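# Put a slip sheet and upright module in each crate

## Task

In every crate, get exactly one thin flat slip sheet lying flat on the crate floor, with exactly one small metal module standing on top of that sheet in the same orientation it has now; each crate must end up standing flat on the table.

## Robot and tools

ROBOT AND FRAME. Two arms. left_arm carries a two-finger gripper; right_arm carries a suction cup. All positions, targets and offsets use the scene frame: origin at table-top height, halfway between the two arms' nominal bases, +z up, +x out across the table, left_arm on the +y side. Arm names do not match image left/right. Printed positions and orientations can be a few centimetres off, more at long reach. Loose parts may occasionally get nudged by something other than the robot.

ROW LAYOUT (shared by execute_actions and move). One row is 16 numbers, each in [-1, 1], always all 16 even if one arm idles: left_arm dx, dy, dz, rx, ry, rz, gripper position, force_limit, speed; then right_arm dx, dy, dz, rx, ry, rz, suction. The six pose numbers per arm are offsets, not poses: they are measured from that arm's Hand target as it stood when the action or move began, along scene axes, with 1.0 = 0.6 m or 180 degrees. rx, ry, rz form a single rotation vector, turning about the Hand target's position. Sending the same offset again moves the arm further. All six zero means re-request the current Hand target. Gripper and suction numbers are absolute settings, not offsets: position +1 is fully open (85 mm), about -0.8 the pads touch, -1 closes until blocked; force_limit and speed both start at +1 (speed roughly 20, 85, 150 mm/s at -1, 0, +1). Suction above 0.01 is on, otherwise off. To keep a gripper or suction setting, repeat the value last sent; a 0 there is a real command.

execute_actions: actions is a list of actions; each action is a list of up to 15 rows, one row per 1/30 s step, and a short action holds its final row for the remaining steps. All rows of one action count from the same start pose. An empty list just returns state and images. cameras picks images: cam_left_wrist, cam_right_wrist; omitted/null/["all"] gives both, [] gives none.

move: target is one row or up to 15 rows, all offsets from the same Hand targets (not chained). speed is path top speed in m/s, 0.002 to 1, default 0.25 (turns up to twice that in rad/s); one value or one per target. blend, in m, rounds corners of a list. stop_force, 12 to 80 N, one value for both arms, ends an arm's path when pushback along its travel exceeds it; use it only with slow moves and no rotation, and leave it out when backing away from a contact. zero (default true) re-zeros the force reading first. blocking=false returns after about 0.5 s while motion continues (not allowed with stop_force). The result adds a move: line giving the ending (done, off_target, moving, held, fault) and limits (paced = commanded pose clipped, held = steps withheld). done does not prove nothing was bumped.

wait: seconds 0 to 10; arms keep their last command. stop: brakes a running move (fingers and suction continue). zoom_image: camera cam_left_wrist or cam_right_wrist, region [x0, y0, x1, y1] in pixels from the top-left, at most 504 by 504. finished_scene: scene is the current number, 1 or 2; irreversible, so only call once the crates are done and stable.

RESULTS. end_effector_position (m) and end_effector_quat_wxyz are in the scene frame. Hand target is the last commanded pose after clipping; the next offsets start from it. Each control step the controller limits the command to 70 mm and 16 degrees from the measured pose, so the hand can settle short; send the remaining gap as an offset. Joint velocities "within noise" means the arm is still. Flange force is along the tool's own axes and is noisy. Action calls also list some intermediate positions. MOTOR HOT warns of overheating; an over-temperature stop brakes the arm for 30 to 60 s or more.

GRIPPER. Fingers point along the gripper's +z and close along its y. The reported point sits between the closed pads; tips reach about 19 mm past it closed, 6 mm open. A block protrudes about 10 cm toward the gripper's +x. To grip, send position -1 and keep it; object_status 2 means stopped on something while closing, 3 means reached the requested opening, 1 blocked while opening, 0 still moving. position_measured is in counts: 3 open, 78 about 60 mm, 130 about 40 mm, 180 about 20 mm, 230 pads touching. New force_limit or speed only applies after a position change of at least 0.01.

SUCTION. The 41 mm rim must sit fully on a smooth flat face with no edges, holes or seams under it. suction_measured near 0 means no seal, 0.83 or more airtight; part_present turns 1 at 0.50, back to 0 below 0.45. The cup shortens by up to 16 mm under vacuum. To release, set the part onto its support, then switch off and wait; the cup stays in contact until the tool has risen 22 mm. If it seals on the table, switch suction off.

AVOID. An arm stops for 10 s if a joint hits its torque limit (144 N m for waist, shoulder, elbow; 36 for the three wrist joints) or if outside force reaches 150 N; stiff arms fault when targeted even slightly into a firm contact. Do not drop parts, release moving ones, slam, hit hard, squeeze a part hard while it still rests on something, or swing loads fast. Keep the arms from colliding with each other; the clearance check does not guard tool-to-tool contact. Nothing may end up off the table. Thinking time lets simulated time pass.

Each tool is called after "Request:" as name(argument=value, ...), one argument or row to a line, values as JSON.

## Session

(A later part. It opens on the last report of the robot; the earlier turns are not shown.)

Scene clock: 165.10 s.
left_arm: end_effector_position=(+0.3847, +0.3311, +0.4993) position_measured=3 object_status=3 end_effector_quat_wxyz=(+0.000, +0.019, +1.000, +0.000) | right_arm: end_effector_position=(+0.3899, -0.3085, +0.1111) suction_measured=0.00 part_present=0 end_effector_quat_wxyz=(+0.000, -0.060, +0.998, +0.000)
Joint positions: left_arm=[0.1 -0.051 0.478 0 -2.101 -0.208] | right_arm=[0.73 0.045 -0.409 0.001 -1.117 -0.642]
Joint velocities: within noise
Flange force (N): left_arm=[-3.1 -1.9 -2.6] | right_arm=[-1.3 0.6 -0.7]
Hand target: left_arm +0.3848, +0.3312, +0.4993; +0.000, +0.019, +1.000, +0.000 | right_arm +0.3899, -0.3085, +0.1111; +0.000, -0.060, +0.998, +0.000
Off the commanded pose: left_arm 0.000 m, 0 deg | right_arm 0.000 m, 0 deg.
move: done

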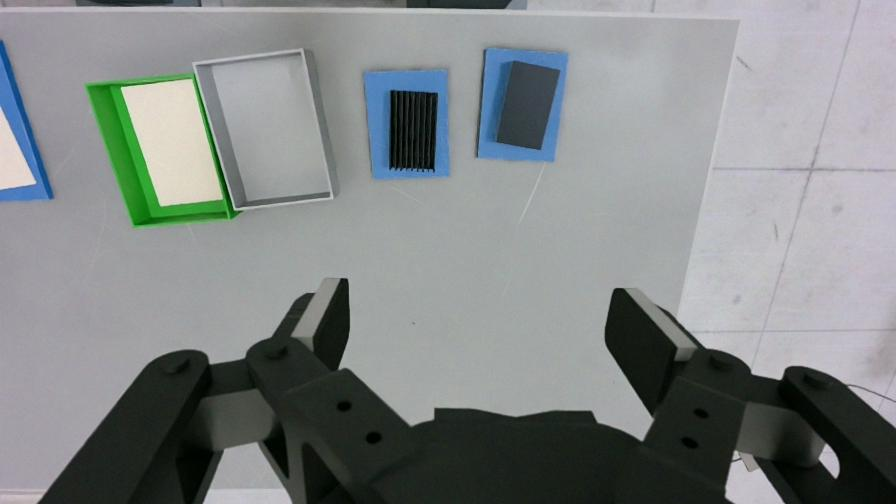

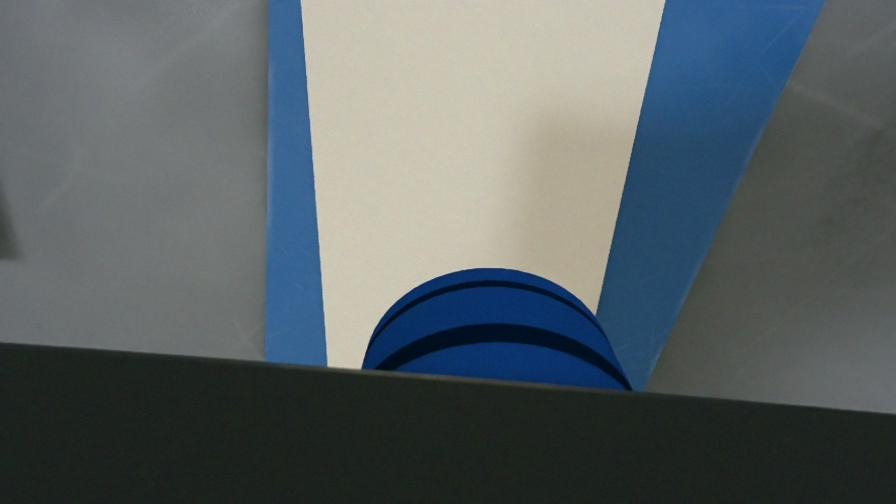

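Request:
move(
  target=[0,0,0,0,0,0,1,1,1,0,0,-0.121,0,0,0,1],
  speed=0.15,
  cameras=[],
)

Request:
move(
  target=[0,0,0,0,0,0,1,1,1,0,0,-0.061,0,0,0,1],
  speed=0.012,
  stop_force=12,
  cameras=["cam_right_wrist"],
)

Request:
move(
  target=[
    [0,0,0,0,0,0,1,1,1,0,0,0.05,0,0,0,1],
    [0,0,0,0,0,0,1,1,1,0,0,0.2,0,0,0,1],
    [0,0,0,0,0,0,1,1,1,0.001,0.665,0.2,0,0,-0.014,1],
    [0,0,0,0,0,0,1,1,1,0.001,0.665,0.1,0,0,-0.014,1],
  ],
  speed=[0.05, 0.15, 0.15, 0.1],
  blend=[0, 0.02, 0, 0],
)

Request:
zoom_image(
  camera="cam_left_wrist",
  region=[170, 30, 370, 230],
)

Scene clock: 172.83 s.
left_arm: end_effector_position=(+0.3848, +0.3312, +0.4993) position_measured=3 object_status=3 end_effector_quat_wxyz=(+0.000, +0.019, +1.000, +0.000) | right_arm: end_effector_position=(+0.3898, -0.3085, +0.0385) suction_measured=0.00 part_present=0 end_effector_quat_wxyz=(+0.000, -0.060, +0.998, +0.000)
Joint positions: left_arm=[0.1 -0.051 0.478 0 -2.101 -0.208] | right_arm=[0.73 0.147 -0.494 0.001 -0.929 -0.643]
Joint velocities: within noise
Flange force (N): left_arm=[-3.4 -2.3 -3.7] | right_arm=[-3.0 1.2 -0.2]
Hand target: left_arm +0.3848, +0.3312, +0.4993; +0.000, +0.019, +1.000, +0.000 | right_arm +0.3899, -0.3085, +0.0385; +0.000, -0.060, +0.998, +0.000
Off the commanded pose: left_arm 0.000 m, 0 deg | right_arm 0.000 m, 0 deg.
move: done
No camera images: "cameras" was empty.

Scene clock: 176.57 s.
left_arm: end_effector_position=(+0.3848, +0.3312, +0.4993) position_measured=3 object_status=3 end_effector_quat_wxyz=(+0.000, +0.019, +1.000, +0.000) | right_arm: end_effector_position=(+0.3898, -0.3085, +0.0019) suction_measured=1.00 part_present=1 end_effector_quat_wxyz=(+0.000, -0.060, +0.998, +0.000)
Joint positions: left_arm=[0.1 -0.051 0.478 0 -2.101 -0.208] | right_arm=[0.73 0.212 -0.525 0.001 -0.833 -0.643]
Joint velocities: within noise
Flange force (N): left_arm=[-4.4 -2.7 -3.3] | right_arm=[-3.2 1.0 0.1]
Hand target: left_arm +0.3848, +0.3312, +0.4993; +0.000, +0.019, +1.000, +0.000 | right_arm +0.3899, -0.3085, +0.0019; +0.000, -0.060, +0.998, +0.000
Off the commanded pose: left_arm 0.000 m, 0 deg | right_arm 0.000 m, 0 deg.
move: done
Images, in order (width x height): cam_right_wrist 896x504.

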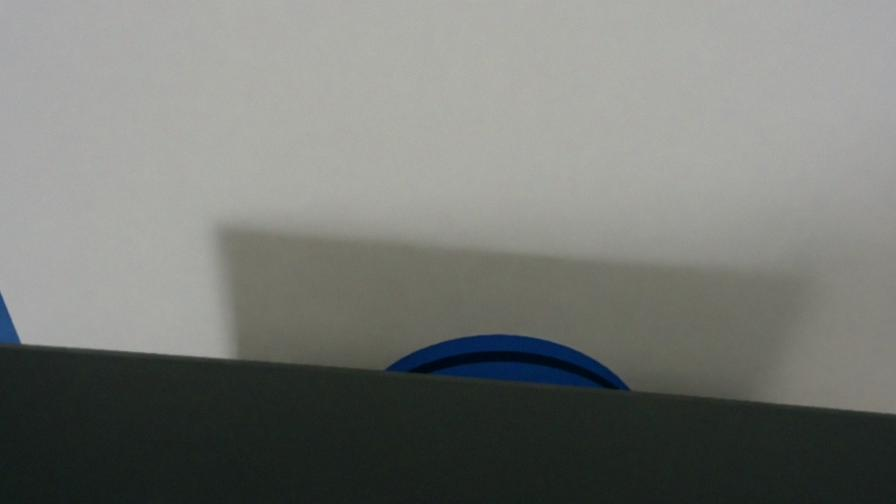

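Scene clock: 181.50 s.
left_arm: end_effector_position=(+0.3848, +0.3312, +0.4993) position_measured=3 object_status=3 end_effector_quat_wxyz=(+0.000, +0.019, +1.000, +0.000) | right_arm: end_effector_position=(+0.3904, +0.0905, +0.0619) suction_measured=1.00 part_present=1 end_effector_quat_wxyz=(+0.000, -0.038, +0.999, +0.000)
Joint positions: left_arm=[0.1 -0.051 0.478 0 -2.101 -0.208] | right_arm=[1.145 0.742 0.434 0.001 -1.263 -1.101]
Joint velocities: within noise
Flange force (N): left_arm=[-3.2 -2.0 -3.3] | right_arm=[-3.5 4.7 -0.4]
Hand target: left_arm +0.3848, +0.3312, +0.4993; +0.000, +0.019, +1.000, +0.000 | right_arm +0.3905, +0.0905, +0.0619; +0.000, -0.038, +0.999, +0.000
Off the commanded pose: left_arm 0.000 m, 0 deg | right_arm 0.000 m, 0 deg.
move: done

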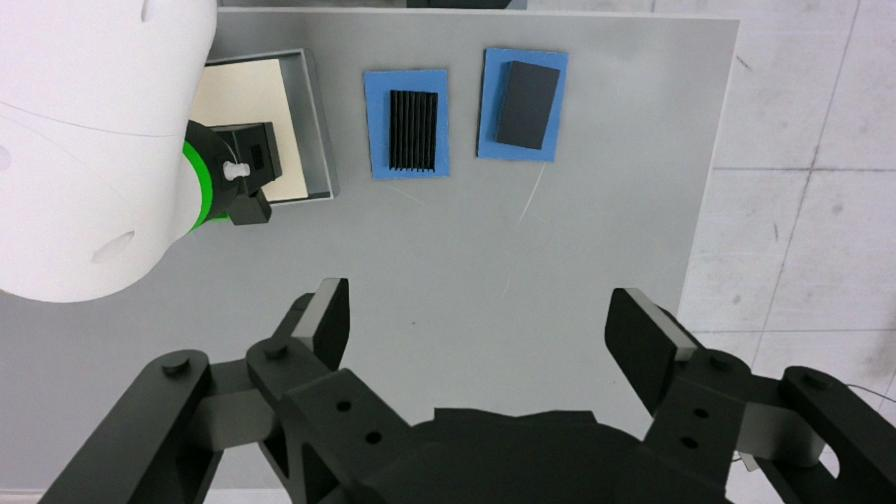

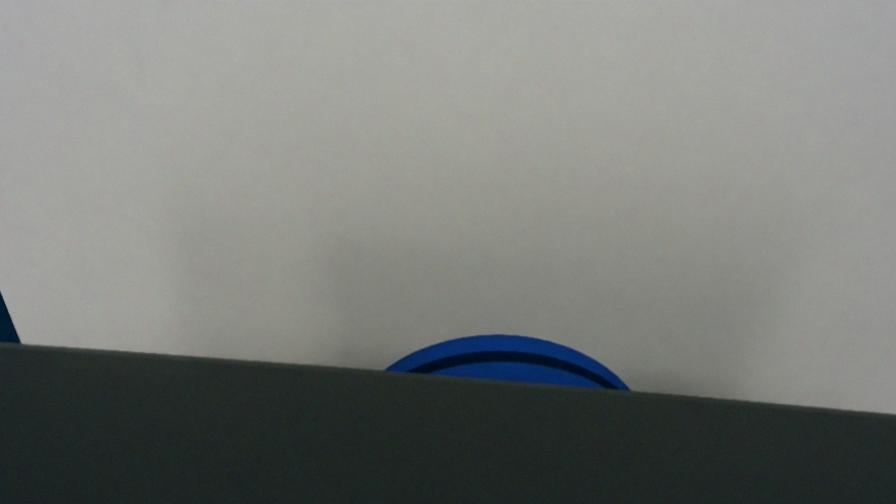

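Scaled by 2.520 from the camera's 896x504 image, which has a finer 1280x720 frame.

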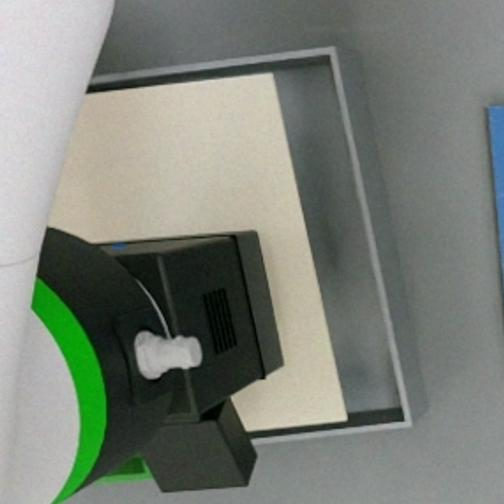

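Request:
move(
  target=[0,0,0,0,0,0,1,1,1,0.0017,0.011,-0.025,0,0,-0.005,1],
  speed=0.05,
)

Request:
zoom_image(
  camera="cam_left_wrist",
  region=[170, 30, 370, 230],
)

Scene clock: 195.43 s.
left_arm: end_effector_position=(+0.3848, +0.3312, +0.4993) position_measured=3 object_status=3 end_effector_quat_wxyz=(+0.000, +0.019, +1.000, +0.000) | right_arm: end_effector_position=(+0.3915, +0.0971, +0.0469) suction_measured=1.00 part_present=1 end_effector_quat_wxyz=(+0.000, -0.031, +1.000, +0.000)
Joint positions: left_arm=[0.1 -0.051 0.478 0 -2.101 -0.208] | right_arm=[1.147 0.771 0.446 0.001 -1.246 -1.119]
Joint velocities: within noise
Flange force (N): left_arm=[-3.5 -2.3 -3.7] | right_arm=[-3.6 4.8 0.1]
Hand target: left_arm +0.3848, +0.3312, +0.4993; +0.000, +0.019, +1.000, +0.000 | right_arm +0.3915, +0.0971, +0.0469; +0.000, -0.031, +1.000, +0.000
Off the commanded pose: left_arm 0.000 m, 0 deg | right_arm 0.000 m, 0 deg.
move: done

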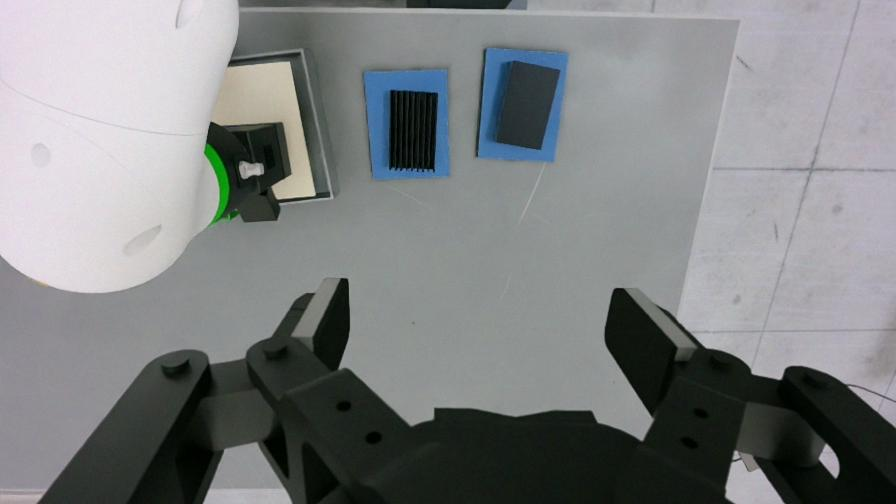

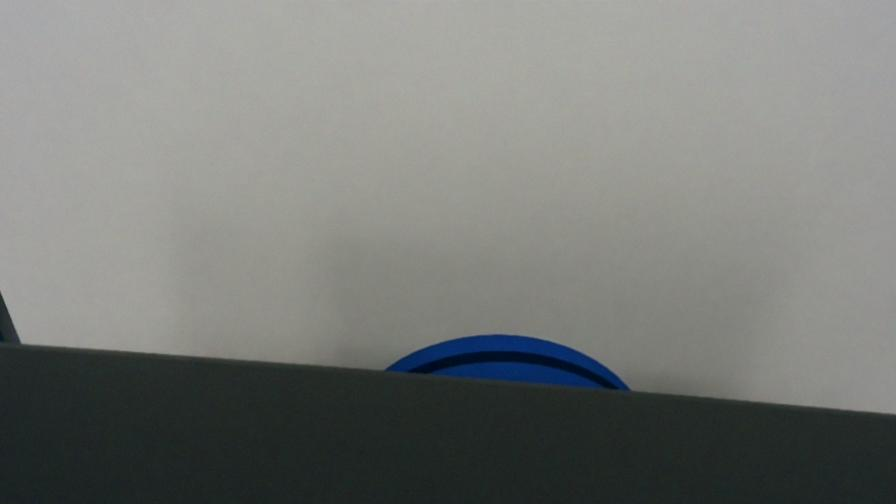

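Scaled by 2.520 from the camera's 896x504 image, which has a finer 1280x720 frame.

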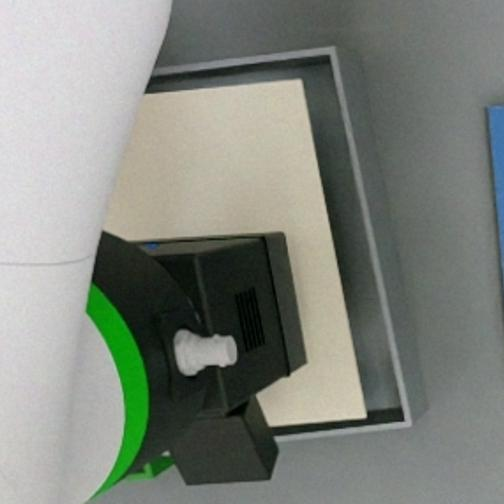

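Request:
move(
  target=[0,0,0,0,0,0,1,1,1,-0.0025,0.002,-0.06,0,0,0,1],
  speed=0.012,
  stop_force=12,
)

Request:
zoom_image(
  camera="cam_left_wrist",
  region=[170, 30, 370, 230],
)

Scene clock: 210.33 s.
left_arm: end_effector_position=(+0.3848, +0.3312, +0.4993) position_measured=3 object_status=3 end_effector_quat_wxyz=(+0.000, +0.019, +1.000, +0.000) | right_arm: end_effector_position=(+0.3900, +0.0983, +0.0109) suction_measured=1.00 part_present=1 end_effector_quat_wxyz=(+0.000, -0.031, +1.000, +0.000)
Joint positions: left_arm=[0.1 -0.051 0.478 0 -2.101 -0.208] | right_arm=[1.15 0.805 0.415 0.001 -1.181 -1.122]
Joint velocities: within noise
Flange force (N): left_arm=[-2.5 -1.3 -2.8] | right_arm=[-3.6 4.9 0.1]
Hand target: left_arm +0.3848, +0.3312, +0.4993; +0.000, +0.019, +1.000, +0.000 | right_arm +0.3900, +0.0983, +0.0109; +0.000, -0.031, +1.000, +0.000
Off the commanded pose: left_arm 0.000 m, 0 deg | right_arm 0.000 m, 0 deg.
move: done

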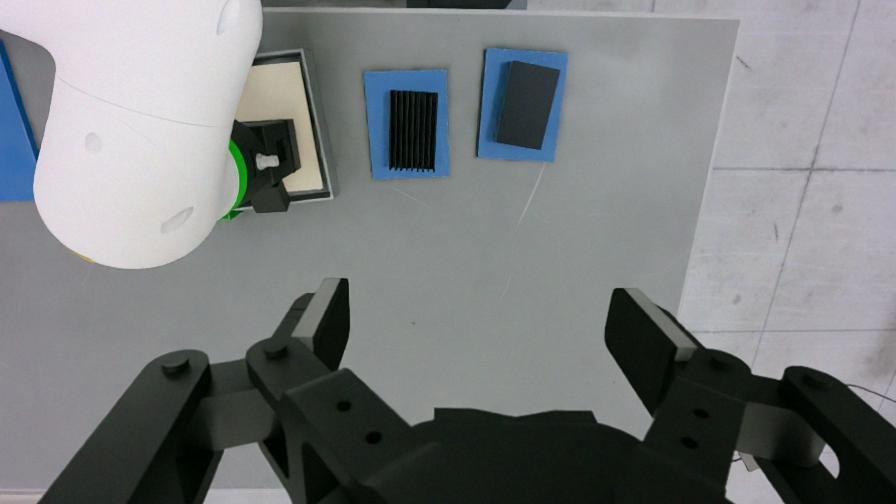

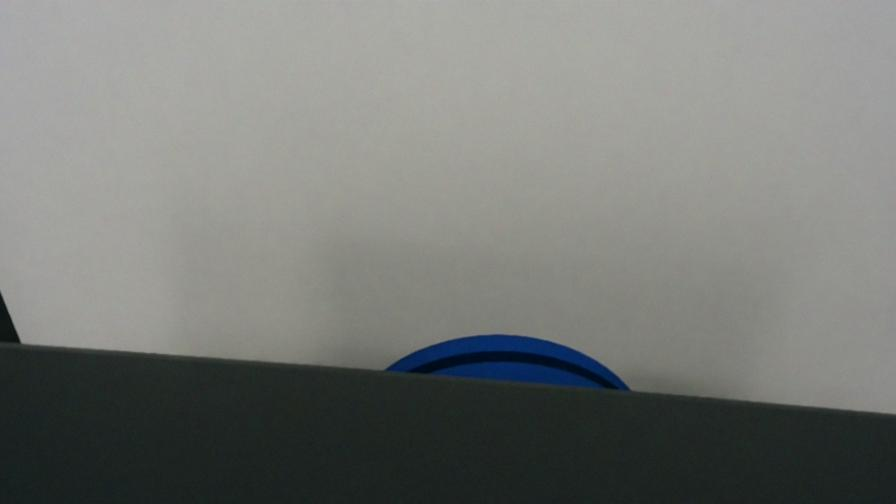

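Scaled by 2.520 from the camera's 896x504 image, which has a finer 1280x720 frame.

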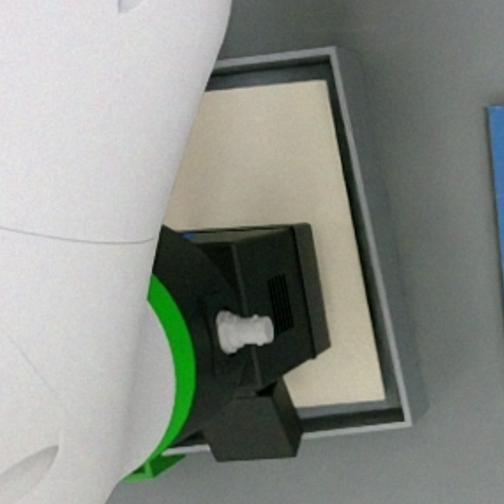

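Request:
move(
  target=[0,0,0,0,0,0,1,1,1,0,0,-0.02,0,0,0,1],
  speed=0.01,
  stop_force=12,
)

Request:
zoom_image(
  camera="cam_left_wrist",
  region=[170, 30, 370, 230],
)

Scene clock: 214.83 s.
left_arm: end_effector_position=(+0.3848, +0.3312, +0.4993) position_measured=3 object_status=3 end_effector_quat_wxyz=(+0.000, +0.019, +1.000, +0.000) | right_arm: end_effector_position=(+0.3900, +0.0983, -0.0011) suction_measured=1.00 part_present=1 end_effector_quat_wxyz=(+0.000, -0.031, +1.000, +0.000)
Joint positions: left_arm=[0.1 -0.051 0.478 0 -2.101 -0.208] | right_arm=[1.15 0.817 0.407 0.001 -1.16 -1.122]
Joint velocities: within noise
Flange force (N): left_arm=[-3.1 -1.7 -2.9] | right_arm=[-3.4 4.5 0.3]
Hand target: left_arm +0.3848, +0.3312, +0.4993; +0.000, +0.019, +1.000, +0.000 | right_arm +0.3900, +0.0983, -0.0011; +0.000, -0.031, +1.000, +0.000
Off the commanded pose: left_arm 0.000 m, 0 deg | right_arm 0.000 m, 0 deg.
move: done

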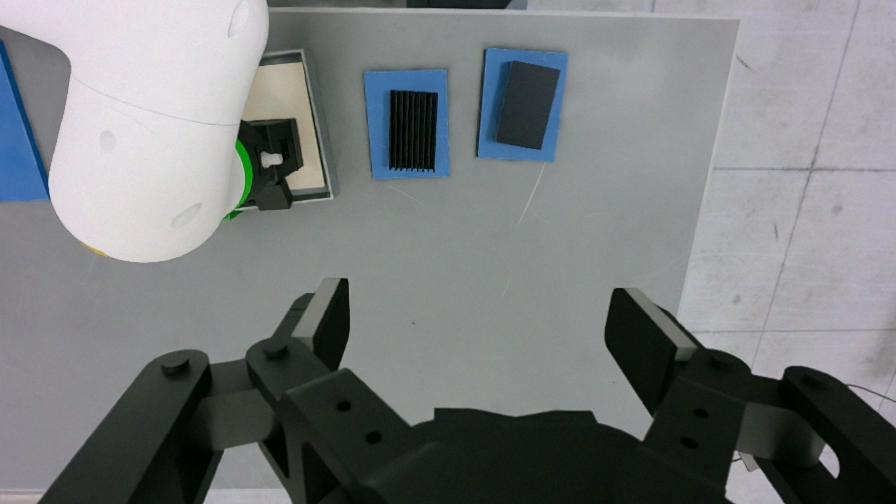

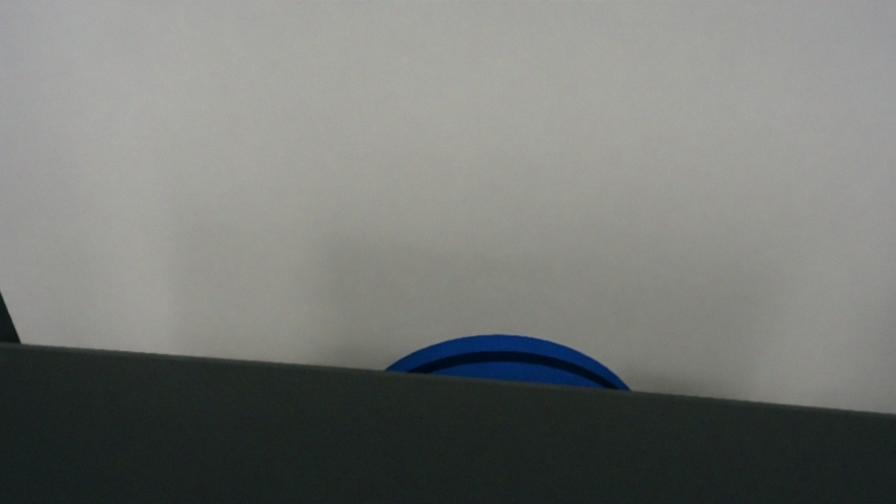

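Scaled by 2.520 from the camera's 896x504 image, which has a finer 1280x720 frame.

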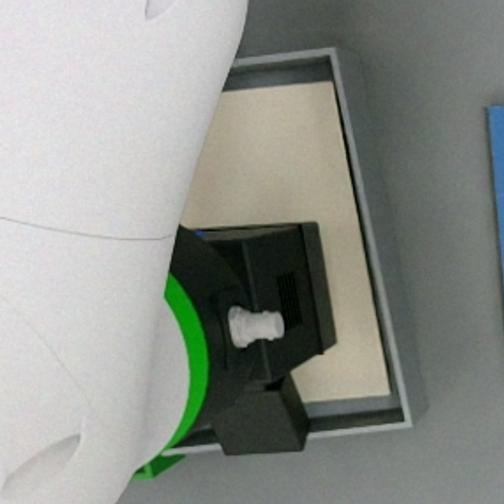

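Request:
move(
  target=[0,0,0,0,0,0,1,1,1,0,0,-0.035,0,0,0,1],
  speed=0.01,
  stop_force=12,
)

Request:
zoom_image(
  camera="cam_left_wrist",
  region=[170, 30, 370, 230],
)

Scene clock: 221.40 s.
left_arm: end_effector_position=(+0.3848, +0.3312, +0.4993) position_measured=3 object_status=3 end_effector_quat_wxyz=(+0.000, +0.019, +1.000, +0.000) | right_arm: end_effector_position=(+0.3900, +0.0984, -0.0119) suction_measured=1.00 part_present=1 end_effector_quat_wxyz=(+0.000, -0.031, +1.000, +0.000)
Joint positions: left_arm=[0.1 -0.051 0.478 0 -2.101 -0.208] | right_arm=[1.15 0.829 0.4 0.001 -1.141 -1.122]
Joint velocities: within noise
Flange force (N): left_arm=[-3.3 -1.6 -2.6] | right_arm=[1.8 1.3 -20.1]
Hand target: left_arm +0.3848, +0.3312, +0.4993; +0.000, +0.019, +1.000, +0.000 | right_arm +0.3900, +0.0984, -0.0119; +0.000, -0.031, +1.000, +0.000 (not the last commanded pose)
Off the commanded pose: left_arm 0.000 m, 0 deg | right_arm 0.010 m, 0 deg.
move: contact (right_arm)

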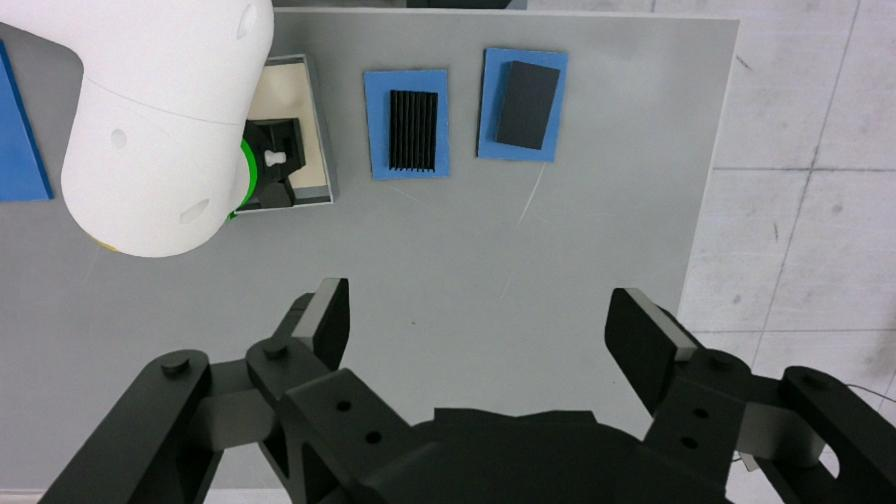

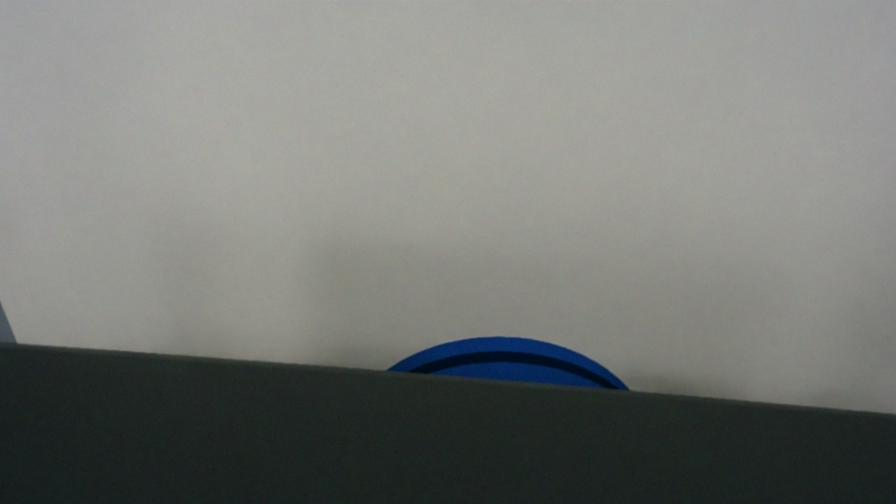

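Scaled by 2.520 from the camera's 896x504 image, which has a finer 1280x720 frame.

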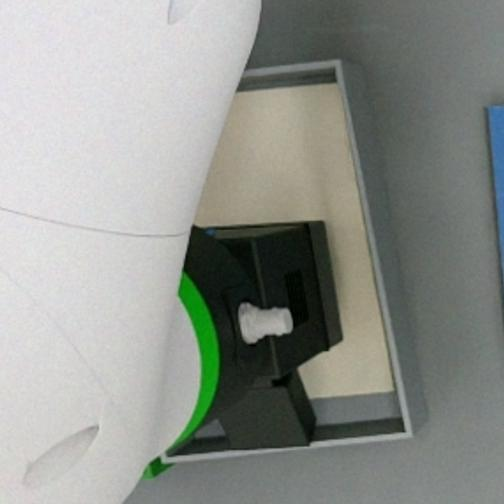

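Request:
move(
  target=[0,0,0,0,0,0,1,1,1,0,0,0.0015,0,0,0,0],
  cameras=[],
)

Request:
move(
  target=[0,0,0,0,0,0,1,1,1,0,0,0.08,0,0,0,0],
  speed=0.03,
  cameras=[],
)

Request:
move(
  target=[0,0,0,0,0,0,1,1,1,0.04,-0.35,0.4,0,0,0,0],
)

Request:
zoom_image(
  camera="cam_left_wrist",
  region=[70, 30, 370, 240],
)

Scene clock: 226.90 s.
left_arm: end_effector_position=(+0.3848, +0.3312, +0.4993) position_measured=3 object_status=3 end_effector_quat_wxyz=(+0.000, +0.019, +1.000, +0.000) | right_arm: end_effector_position=(+0.3900, +0.0984, -0.0110) suction_measured=0.00 part_present=0 end_effector_quat_wxyz=(+0.000, -0.031, +1.000, +0.000)
Joint positions: left_arm=[0.1 -0.051 0.478 0 -2.101 -0.208] | right_arm=[1.15 0.828 0.4 0.001 -1.143 -1.122]
Joint velocities: within noise
Flange force (N): left_arm=[-3.2 -1.9 -3.6] | right_arm=[-1.9 3.5 -23.6]
Hand target: left_arm +0.3848, +0.3312, +0.4993; +0.000, +0.019, +1.000, +0.000 | right_arm +0.3900, +0.0984, -0.0110; +0.000, -0.031, +1.000, +0.000
Off the commanded pose: left_arm 0.000 m, 0 deg | right_arm 0.000 m, 0 deg.
move: done
No camera images: "cameras" was empty.

Scene clock: 228.80 s.
left_arm: end_effector_position=(+0.3848, +0.3312, +0.4993) position_measured=3 object_status=3 end_effector_quat_wxyz=(+0.000, +0.019, +1.000, +0.000) | right_arm: end_effector_position=(+0.3900, +0.0984, +0.0370) suction_measured=0.00 part_present=0 end_effector_quat_wxyz=(+0.000, -0.031, +1.000, +0.000)
Joint positions: left_arm=[0.1 -0.051 0.478 0 -2.101 -0.208] | right_arm=[1.15 0.78 0.437 0.001 -1.228 -1.122]
Joint velocities: within noise
Flange force (N): left_arm=[-4.0 -2.3 -3.1] | right_arm=[-3.9 5.3 0.0]
Hand target: left_arm +0.3848, +0.3312, +0.4993; +0.000, +0.019, +1.000, +0.000 | right_arm +0.3900, +0.0984, +0.0370; +0.000, -0.031, +1.000, +0.000
Off the commanded pose: left_arm 0.000 m, 0 deg | right_arm 0.000 m, 0 deg.
move: done
No camera images: "cameras" was empty.

Scene clock: 230.57 s.
left_arm: end_effector_position=(+0.3848, +0.3312, +0.4993) position_measured=3 object_status=3 end_effector_quat_wxyz=(+0.000, +0.019, +1.000, +0.000) | right_arm: end_effector_position=(+0.4140, -0.1116, +0.2770) suction_measured=0.00 part_present=0 end_effector_quat_wxyz=(+0.000, -0.031, +1.000, +0.000)
Joint positions: left_arm=[0.1 -0.051 0.478 0 -2.101 -0.208] | right_arm=[0.957 0.279 0.263 0.001 -1.554 -0.929]
Joint velocities: within noise
Flange force (N): left_arm=[-3.2 -2.4 -3.6] | right_arm=[-4.1 3.2 -2.2]
Hand target: left_arm +0.3848, +0.3312, +0.4993; +0.000, +0.019, +1.000, +0.000 | right_arm +0.4140, -0.1116, +0.2770; +0.000, -0.031, +1.000, +0.000
Off the commanded pose: left_arm 0.000 m, 0 deg | right_arm 0.000 m, 0 deg.
move: done

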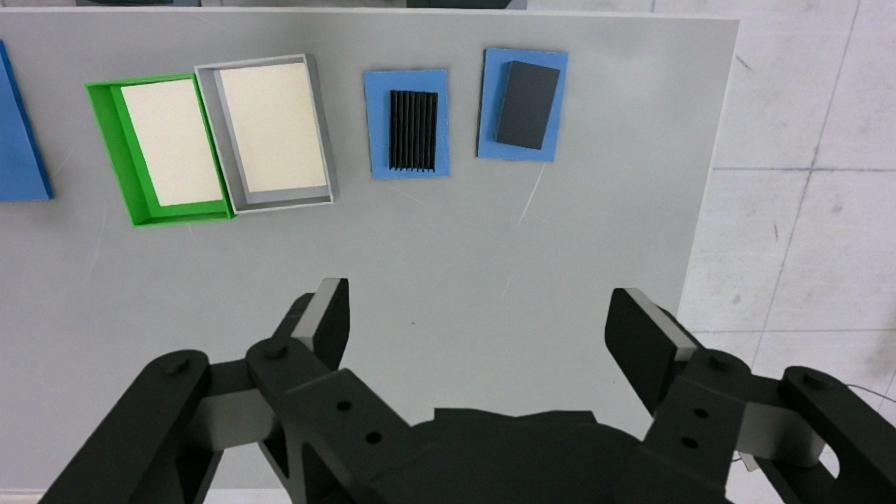

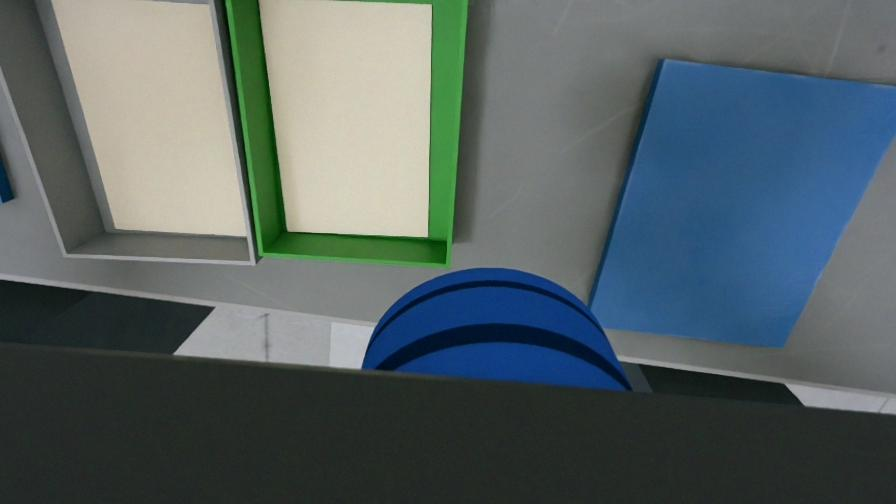

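Scaled by 1.680 from the camera's 896x504 image, which has a finer 1280x720 frame.

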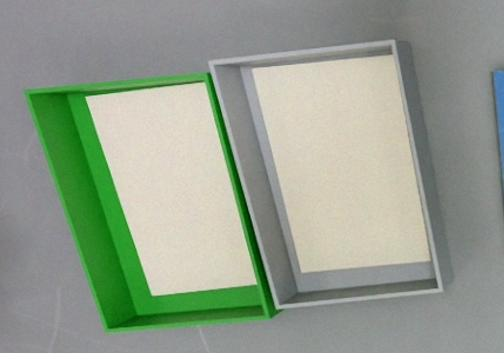

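Request:
move(
  target=[-0.02,-0.061,-0.458,0,0,0,1,-0.6,-1,0.05,-0.45,0.45,0,0,0,0],
)

Request:
zoom_image(
  camera="cam_left_wrist",
  region=[300, 0, 700, 300],
)

Scene clock: 239.53 s.
left_arm: end_effector_position=(+0.3728, +0.2946, +0.2245) position_measured=3 object_status=3 end_effector_quat_wxyz=(+0.000, +0.019, +1.000, +0.000) | right_arm: end_effector_position=(+0.4440, -0.3816, +0.5470) suction_measured=0.00 part_present=0 end_effector_quat_wxyz=(+0.000, -0.031, +1.000, +0.000)
Joint positions: left_arm=[0 -0.197 -0.314 0 -1.454 -0.108] | right_arm=[0.512 0.212 0.85 0.001 -2.208 -0.483]
Joint velocities: within noise
Flange force (N): left_arm=[-3.8 -2.6 -1.6] | right_arm=[-5.7 1.1 -7.5]
Hand target: left_arm +0.3728, +0.2946, +0.2245; +0.000, +0.019, +1.000, +0.000 | right_arm +0.4440, -0.3816, +0.5470; +0.000, -0.031, +1.000, +0.000
Off the commanded pose: left_arm 0.000 m, 0 deg | right_arm 0.000 m, 0 deg.
move: done

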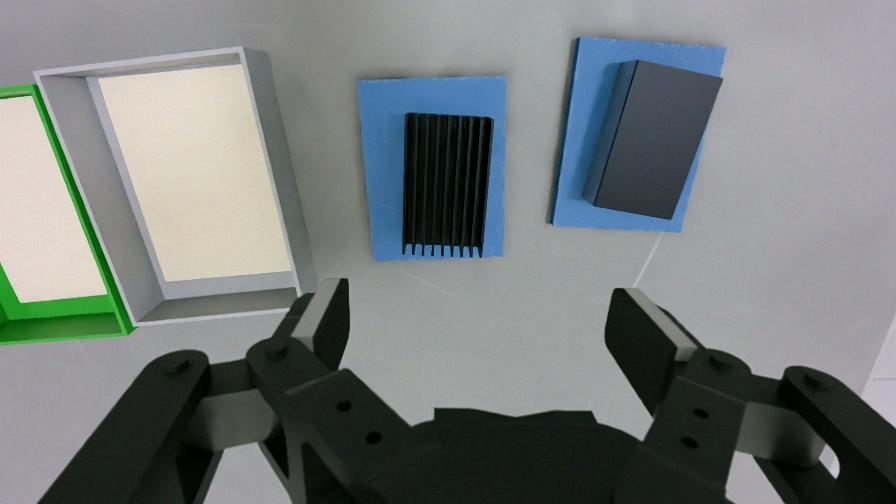

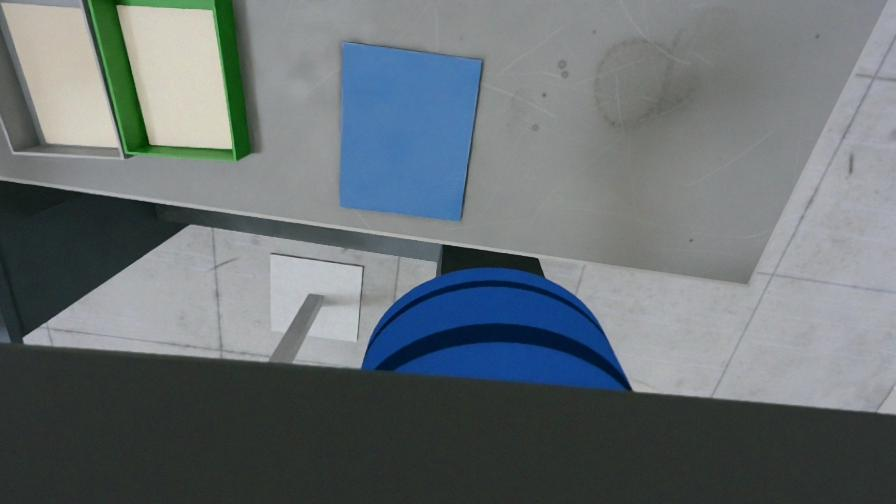

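Scaled by 1.260 from the camera's 896x504 image, which has a finer 1280x720 frame.

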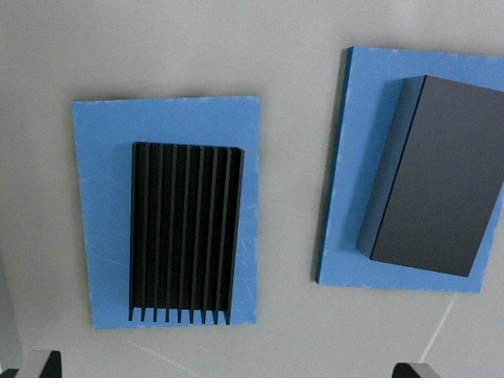

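Request:
move(
  target=[0.007,-0.0057,-0.2742,0,0,0,1,-0.6,-1,0,0,0,0,0,0,0],
  speed=0.15,
  cameras=["cam_left_wrist"],
)

Request:
move(
  target=[0,0,-0.045,0,0,0,1,-0.6,-1,0,0,0,0,0,0,0],
  speed=0.02,
  stop_force=12,
  cameras=["cam_left_wrist"],
)

Scene clock: 247.13 s.
left_arm: end_effector_position=(+0.3770, +0.2911, +0.0600) position_measured=3 object_status=3 end_effector_quat_wxyz=(+0.000, +0.019, +1.000, +0.000) | right_arm: end_effector_position=(+0.4440, -0.3816, +0.5470) suction_measured=0.00 part_present=0 end_effector_quat_wxyz=(+0.000, -0.031, +1.000, +0.000)
Joint positions: left_arm=[-0.011 -0.039 -0.582 0 -1.028 -0.098] | right_arm=[0.512 0.212 0.85 0.001 -2.208 -0.483]
Joint velocities: within noise
Flange force (N): left_arm=[-2.3 -2.1 -0.4] | right_arm=[-3.9 1.1 -5.2]
Hand target: left_arm +0.3770, +0.2911, +0.0600; +0.000, +0.019, +1.000, +0.000 | right_arm +0.4440, -0.3816, +0.5470; +0.000, -0.031, +1.000, +0.000
Off the commanded pose: left_arm 0.000 m, 0 deg | right_arm 0.000 m, 0 deg.
move: done
Images, in order (width x height): cam_left_wrist 896x504.

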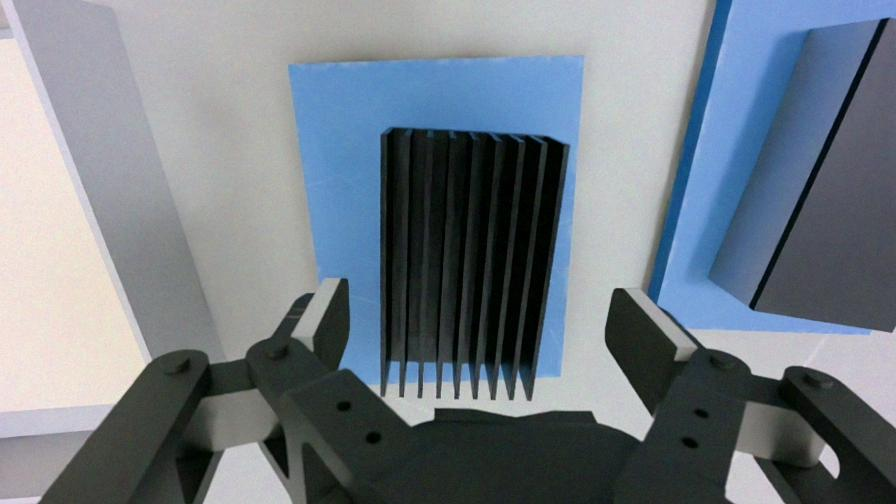

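Scene clock: 249.20 s.
left_arm: end_effector_position=(+0.3770, +0.2911, +0.0329) position_measured=3 object_status=3 end_effector_quat_wxyz=(+0.000, +0.019, +1.000, +0.000) | right_arm: end_effector_position=(+0.4440, -0.3816, +0.5470) suction_measured=0.00 part_present=0 end_effector_quat_wxyz=(+0.000, -0.031, +1.000, +0.000)
Joint positions: left_arm=[-0.011 0.005 -0.615 0 -0.952 -0.098] | right_arm=[0.512 0.212 0.85 0.001 -2.208 -0.483]
Joint velocities: within noise
Flange force (N): left_arm=[-3.6 -2.6 0.1] | right_arm=[-4.0 1.0 -5.6]
Hand target: left_arm +0.3770, +0.2911, +0.0330; +0.000, +0.019, +1.000, +0.000 | right_arm +0.4440, -0.3816, +0.5470; +0.000, -0.031, +1.000, +0.000
Off the commanded pose: left_arm 0.000 m, 0 deg | right_arm 0.000 m, 0 deg.
move: done
Images, in order (width x height): cam_left_wrist 896x504.

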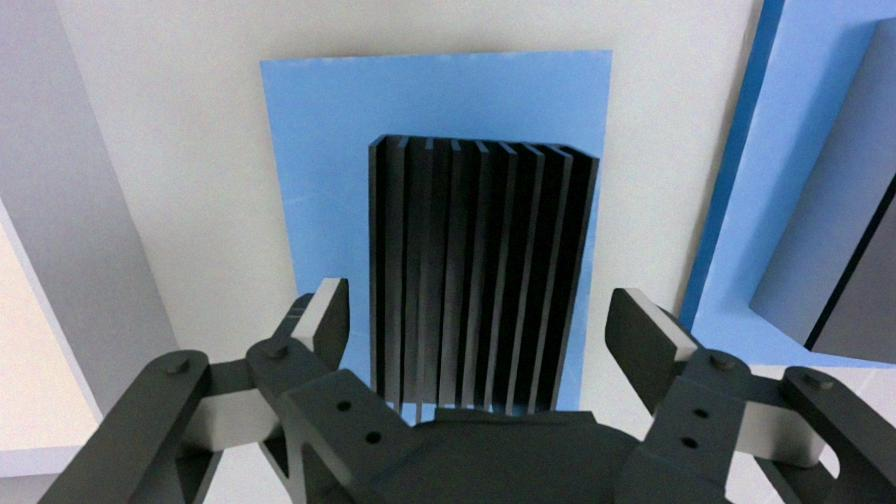

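Request:
move(
  target=[0,-0.002,0.0035,0,0,0,1,-0.6,-1,0,0,0,0,0,0,0],
  cameras=[],
)

Request:
move(
  target=[0,0,0,0,0,0,-1,-0.6,-1,0,0,0,0,0,0,0],
  cameras=[],
)

Request:
wait(
  seconds=0.5,
  cameras=["cam_left_wrist"],
)

Request:
move(
  target=[
    [0,0,0.05,0,0,0,-1,-0.6,-1,0,0,0,0,0,0,0],
    [0,0,0.25,0,0,0,-1,-0.6,-1,0,0,0,0,0,0,0],
  ],
  speed=[0.05, 0.12],
)

Scene clock: 255.67 s.
left_arm: end_effector_position=(+0.3770, +0.2899, +0.0350) position_measured=3 object_status=3 end_effector_quat_wxyz=(+0.000, +0.019, +1.000, +0.000) | right_arm: end_effector_position=(+0.4440, -0.3816, +0.5470) suction_measured=0.00 part_present=0 end_effector_quat_wxyz=(+0.000, -0.031, +1.000, +0.000)
Joint positions: left_arm=[-0.014 0.002 -0.611 0.001 -0.958 -0.094] | right_arm=[0.512 0.212 0.85 0.001 -2.208 -0.483]
Joint velocities: within noise
Flange force (N): left_arm=[-2.6 -2.0 0.0] | right_arm=[-4.5 0.3 -5.9]
Hand target: left_arm +0.3770, +0.2899, +0.0351; +0.000, +0.019, +1.000, +0.000 | right_arm +0.4440, -0.3816, +0.5470; +0.000, -0.031, +1.000, +0.000
Off the commanded pose: left_arm 0.000 m, 0 deg | right_arm 0.000 m, 0 deg.
move: done
No camera images: "cameras" was empty.

Scene clock: 257.37 s.
left_arm: end_effector_position=(+0.3770, +0.2899, +0.0351) position_measured=78 object_status=2 end_effector_quat_wxyz=(+0.000, +0.019, +1.000, +0.000) | right_arm: end_effector_position=(+0.4440, -0.3816, +0.5470) suction_measured=0.00 part_present=0 end_effector_quat_wxyz=(+0.000, -0.031, +1.000, +0.000)
Joint positions: left_arm=[-0.014 0.002 -0.611 0.001 -0.958 -0.094] | right_arm=[0.512 0.212 0.85 0.001 -2.208 -0.483]
Joint velocities: within noise
Flange force (N): left_arm=[-1.2 -1.4 -9.6] | right_arm=[-4.9 0.9 -6.7]
Hand target: left_arm +0.3770, +0.2899, +0.0351; +0.000, +0.019, +1.000, +0.000 | right_arm +0.4440, -0.3816, +0.5470; +0.000, -0.031, +1.000, +0.000
Off the commanded pose: left_arm 0.000 m, 0 deg | right_arm 0.000 m, 0 deg.
move: done
No camera images: "cameras" was empty.

Scene clock: 257.87 s.
left_arm: end_effector_position=(+0.3770, +0.2899, +0.0351) position_measured=78 object_status=2 end_effector_quat_wxyz=(+0.000, +0.019, +1.000, +0.000) | right_arm: end_effector_position=(+0.4440, -0.3816, +0.5470) suction_measured=0.00 part_present=0 end_effector_quat_wxyz=(+0.000, -0.031, +1.000, +0.000)
Joint positions: left_arm=[-0.014 0.002 -0.611 0.001 -0.958 -0.094] | right_arm=[0.512 0.212 0.85 0.001 -2.208 -0.483]
Joint velocities: within noise
Flange force (N): left_arm=[-1.7 -1.5 -9.5] | right_arm=[-3.8 0.8 -5.3]
Hand target: left_arm +0.3770, +0.2899, +0.0351; +0.000, +0.019, +1.000, +0.000 | right_arm +0.4440, -0.3816, +0.5470; +0.000, -0.031, +1.000, +0.000
Off the commanded pose: left_arm 0.000 m, 0 deg | right_arm 0.000 m, 0 deg.
wait: 0.50 s; at rest by 0.17 s
Images, in order (width x height): cam_left_wrist 896x504.

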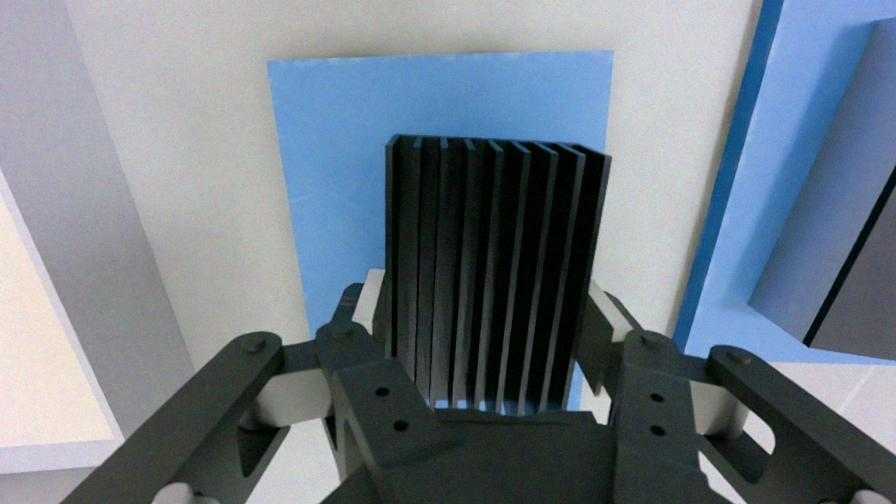

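Scene clock: 259.93 s.
left_arm: end_effector_position=(+0.3770, +0.2899, +0.1851) position_measured=78 object_status=2 end_effector_quat_wxyz=(+0.000, +0.019, +1.000, +0.000) | right_arm: end_effector_position=(+0.4440, -0.3816, +0.5470) suction_measured=0.00 part_present=0 end_effector_quat_wxyz=(+0.000, -0.031, +1.000, +0.000)
Joint positions: left_arm=[-0.014 -0.165 -0.381 0.001 -1.356 -0.094] | right_arm=[0.512 0.212 0.85 0.001 -2.208 -0.483]
Joint velocities: within noise
Flange force (N): left_arm=[-3.3 -3.0 0.8] | right_arm=[-4.7 0.9 -6.0]
Hand target: left_arm +0.3770, +0.2899, +0.1851; +0.000, +0.019, +1.000, +0.000 | right_arm +0.4440, -0.3816, +0.5470; +0.000, -0.031, +1.000, +0.000
Off the commanded pose: left_arm 0.000 m, 0 deg | right_arm 0.000 m, 0 deg.
move: done

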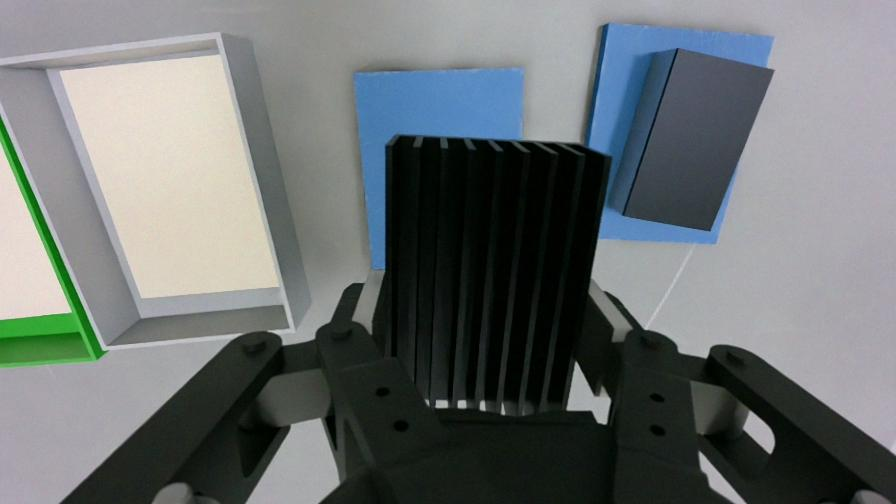

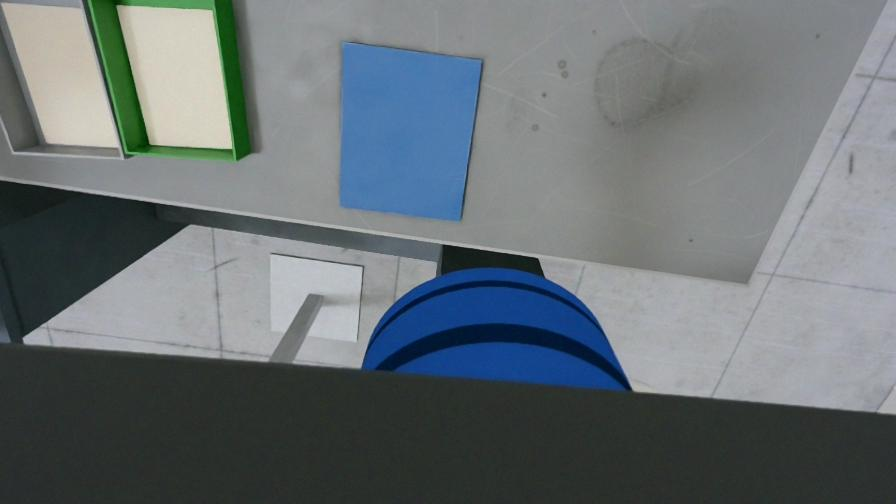

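Request:
move(
  target=[0.0083,-0.3115,0,0,0,0.0545,-1,-0.6,-1,0,0,0,0,0,0,0],
  speed=0.15,
)

Scene clock: 270.33 s.
left_arm: end_effector_position=(+0.3819, +0.1030, +0.1851) position_measured=78 object_status=2 end_effector_quat_wxyz=(+0.000, -0.066, +0.998, +0.000) | right_arm: end_effector_position=(+0.4440, -0.3816, +0.5470) suction_measured=0.00 part_present=0 end_effector_quat_wxyz=(+0.000, -0.031, +1.000, +0.000)
Joint positions: left_arm=[-0.474 0.08 -0.146 0.001 -1.345 0.537] | right_arm=[0.512 0.212 0.85 0.001 -2.208 -0.483]
Joint velocities: within noise
Flange force (N): left_arm=[-0.4 -2.9 1.9] | right_arm=[-4.3 1.0 -5.9]
Hand target: left_arm +0.3819, +0.1030, +0.1851; +0.000, -0.066, +0.998, +0.000 | right_arm +0.4440, -0.3816, +0.5470; +0.000, -0.031, +1.000, +0.000
Off the commanded pose: left_arm 0.000 m, 0 deg | right_arm 0.000 m, 0 deg.
move: done

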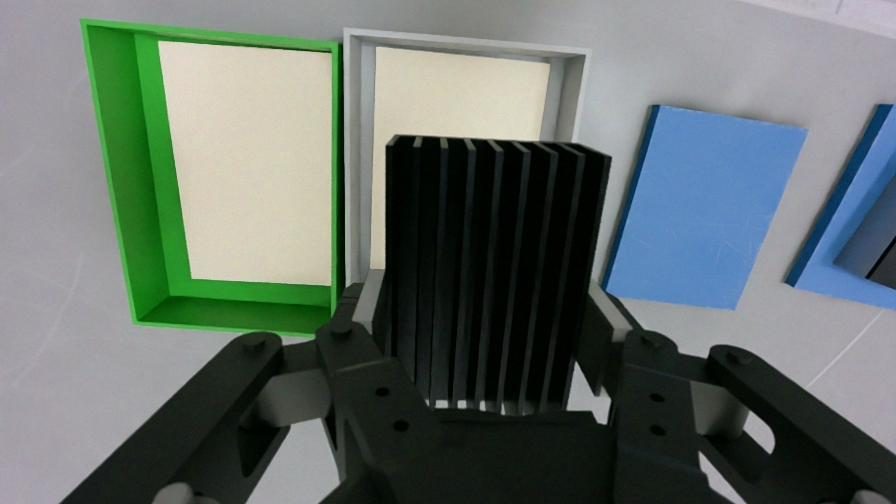

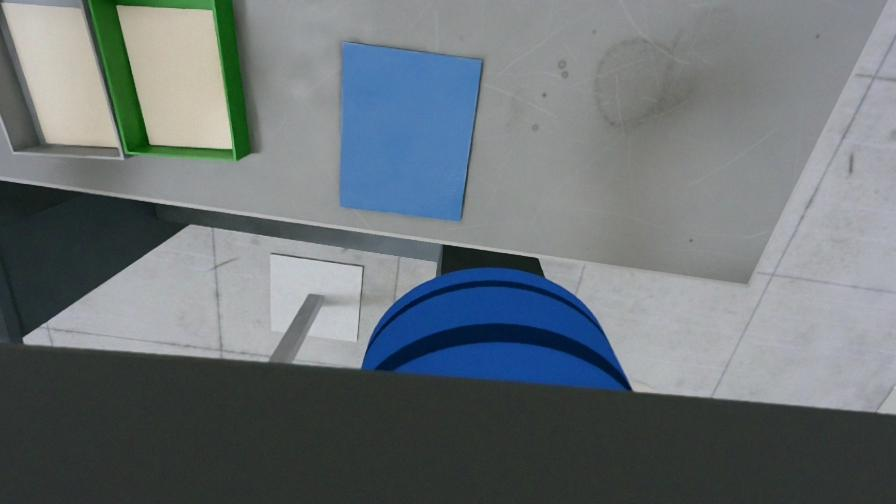

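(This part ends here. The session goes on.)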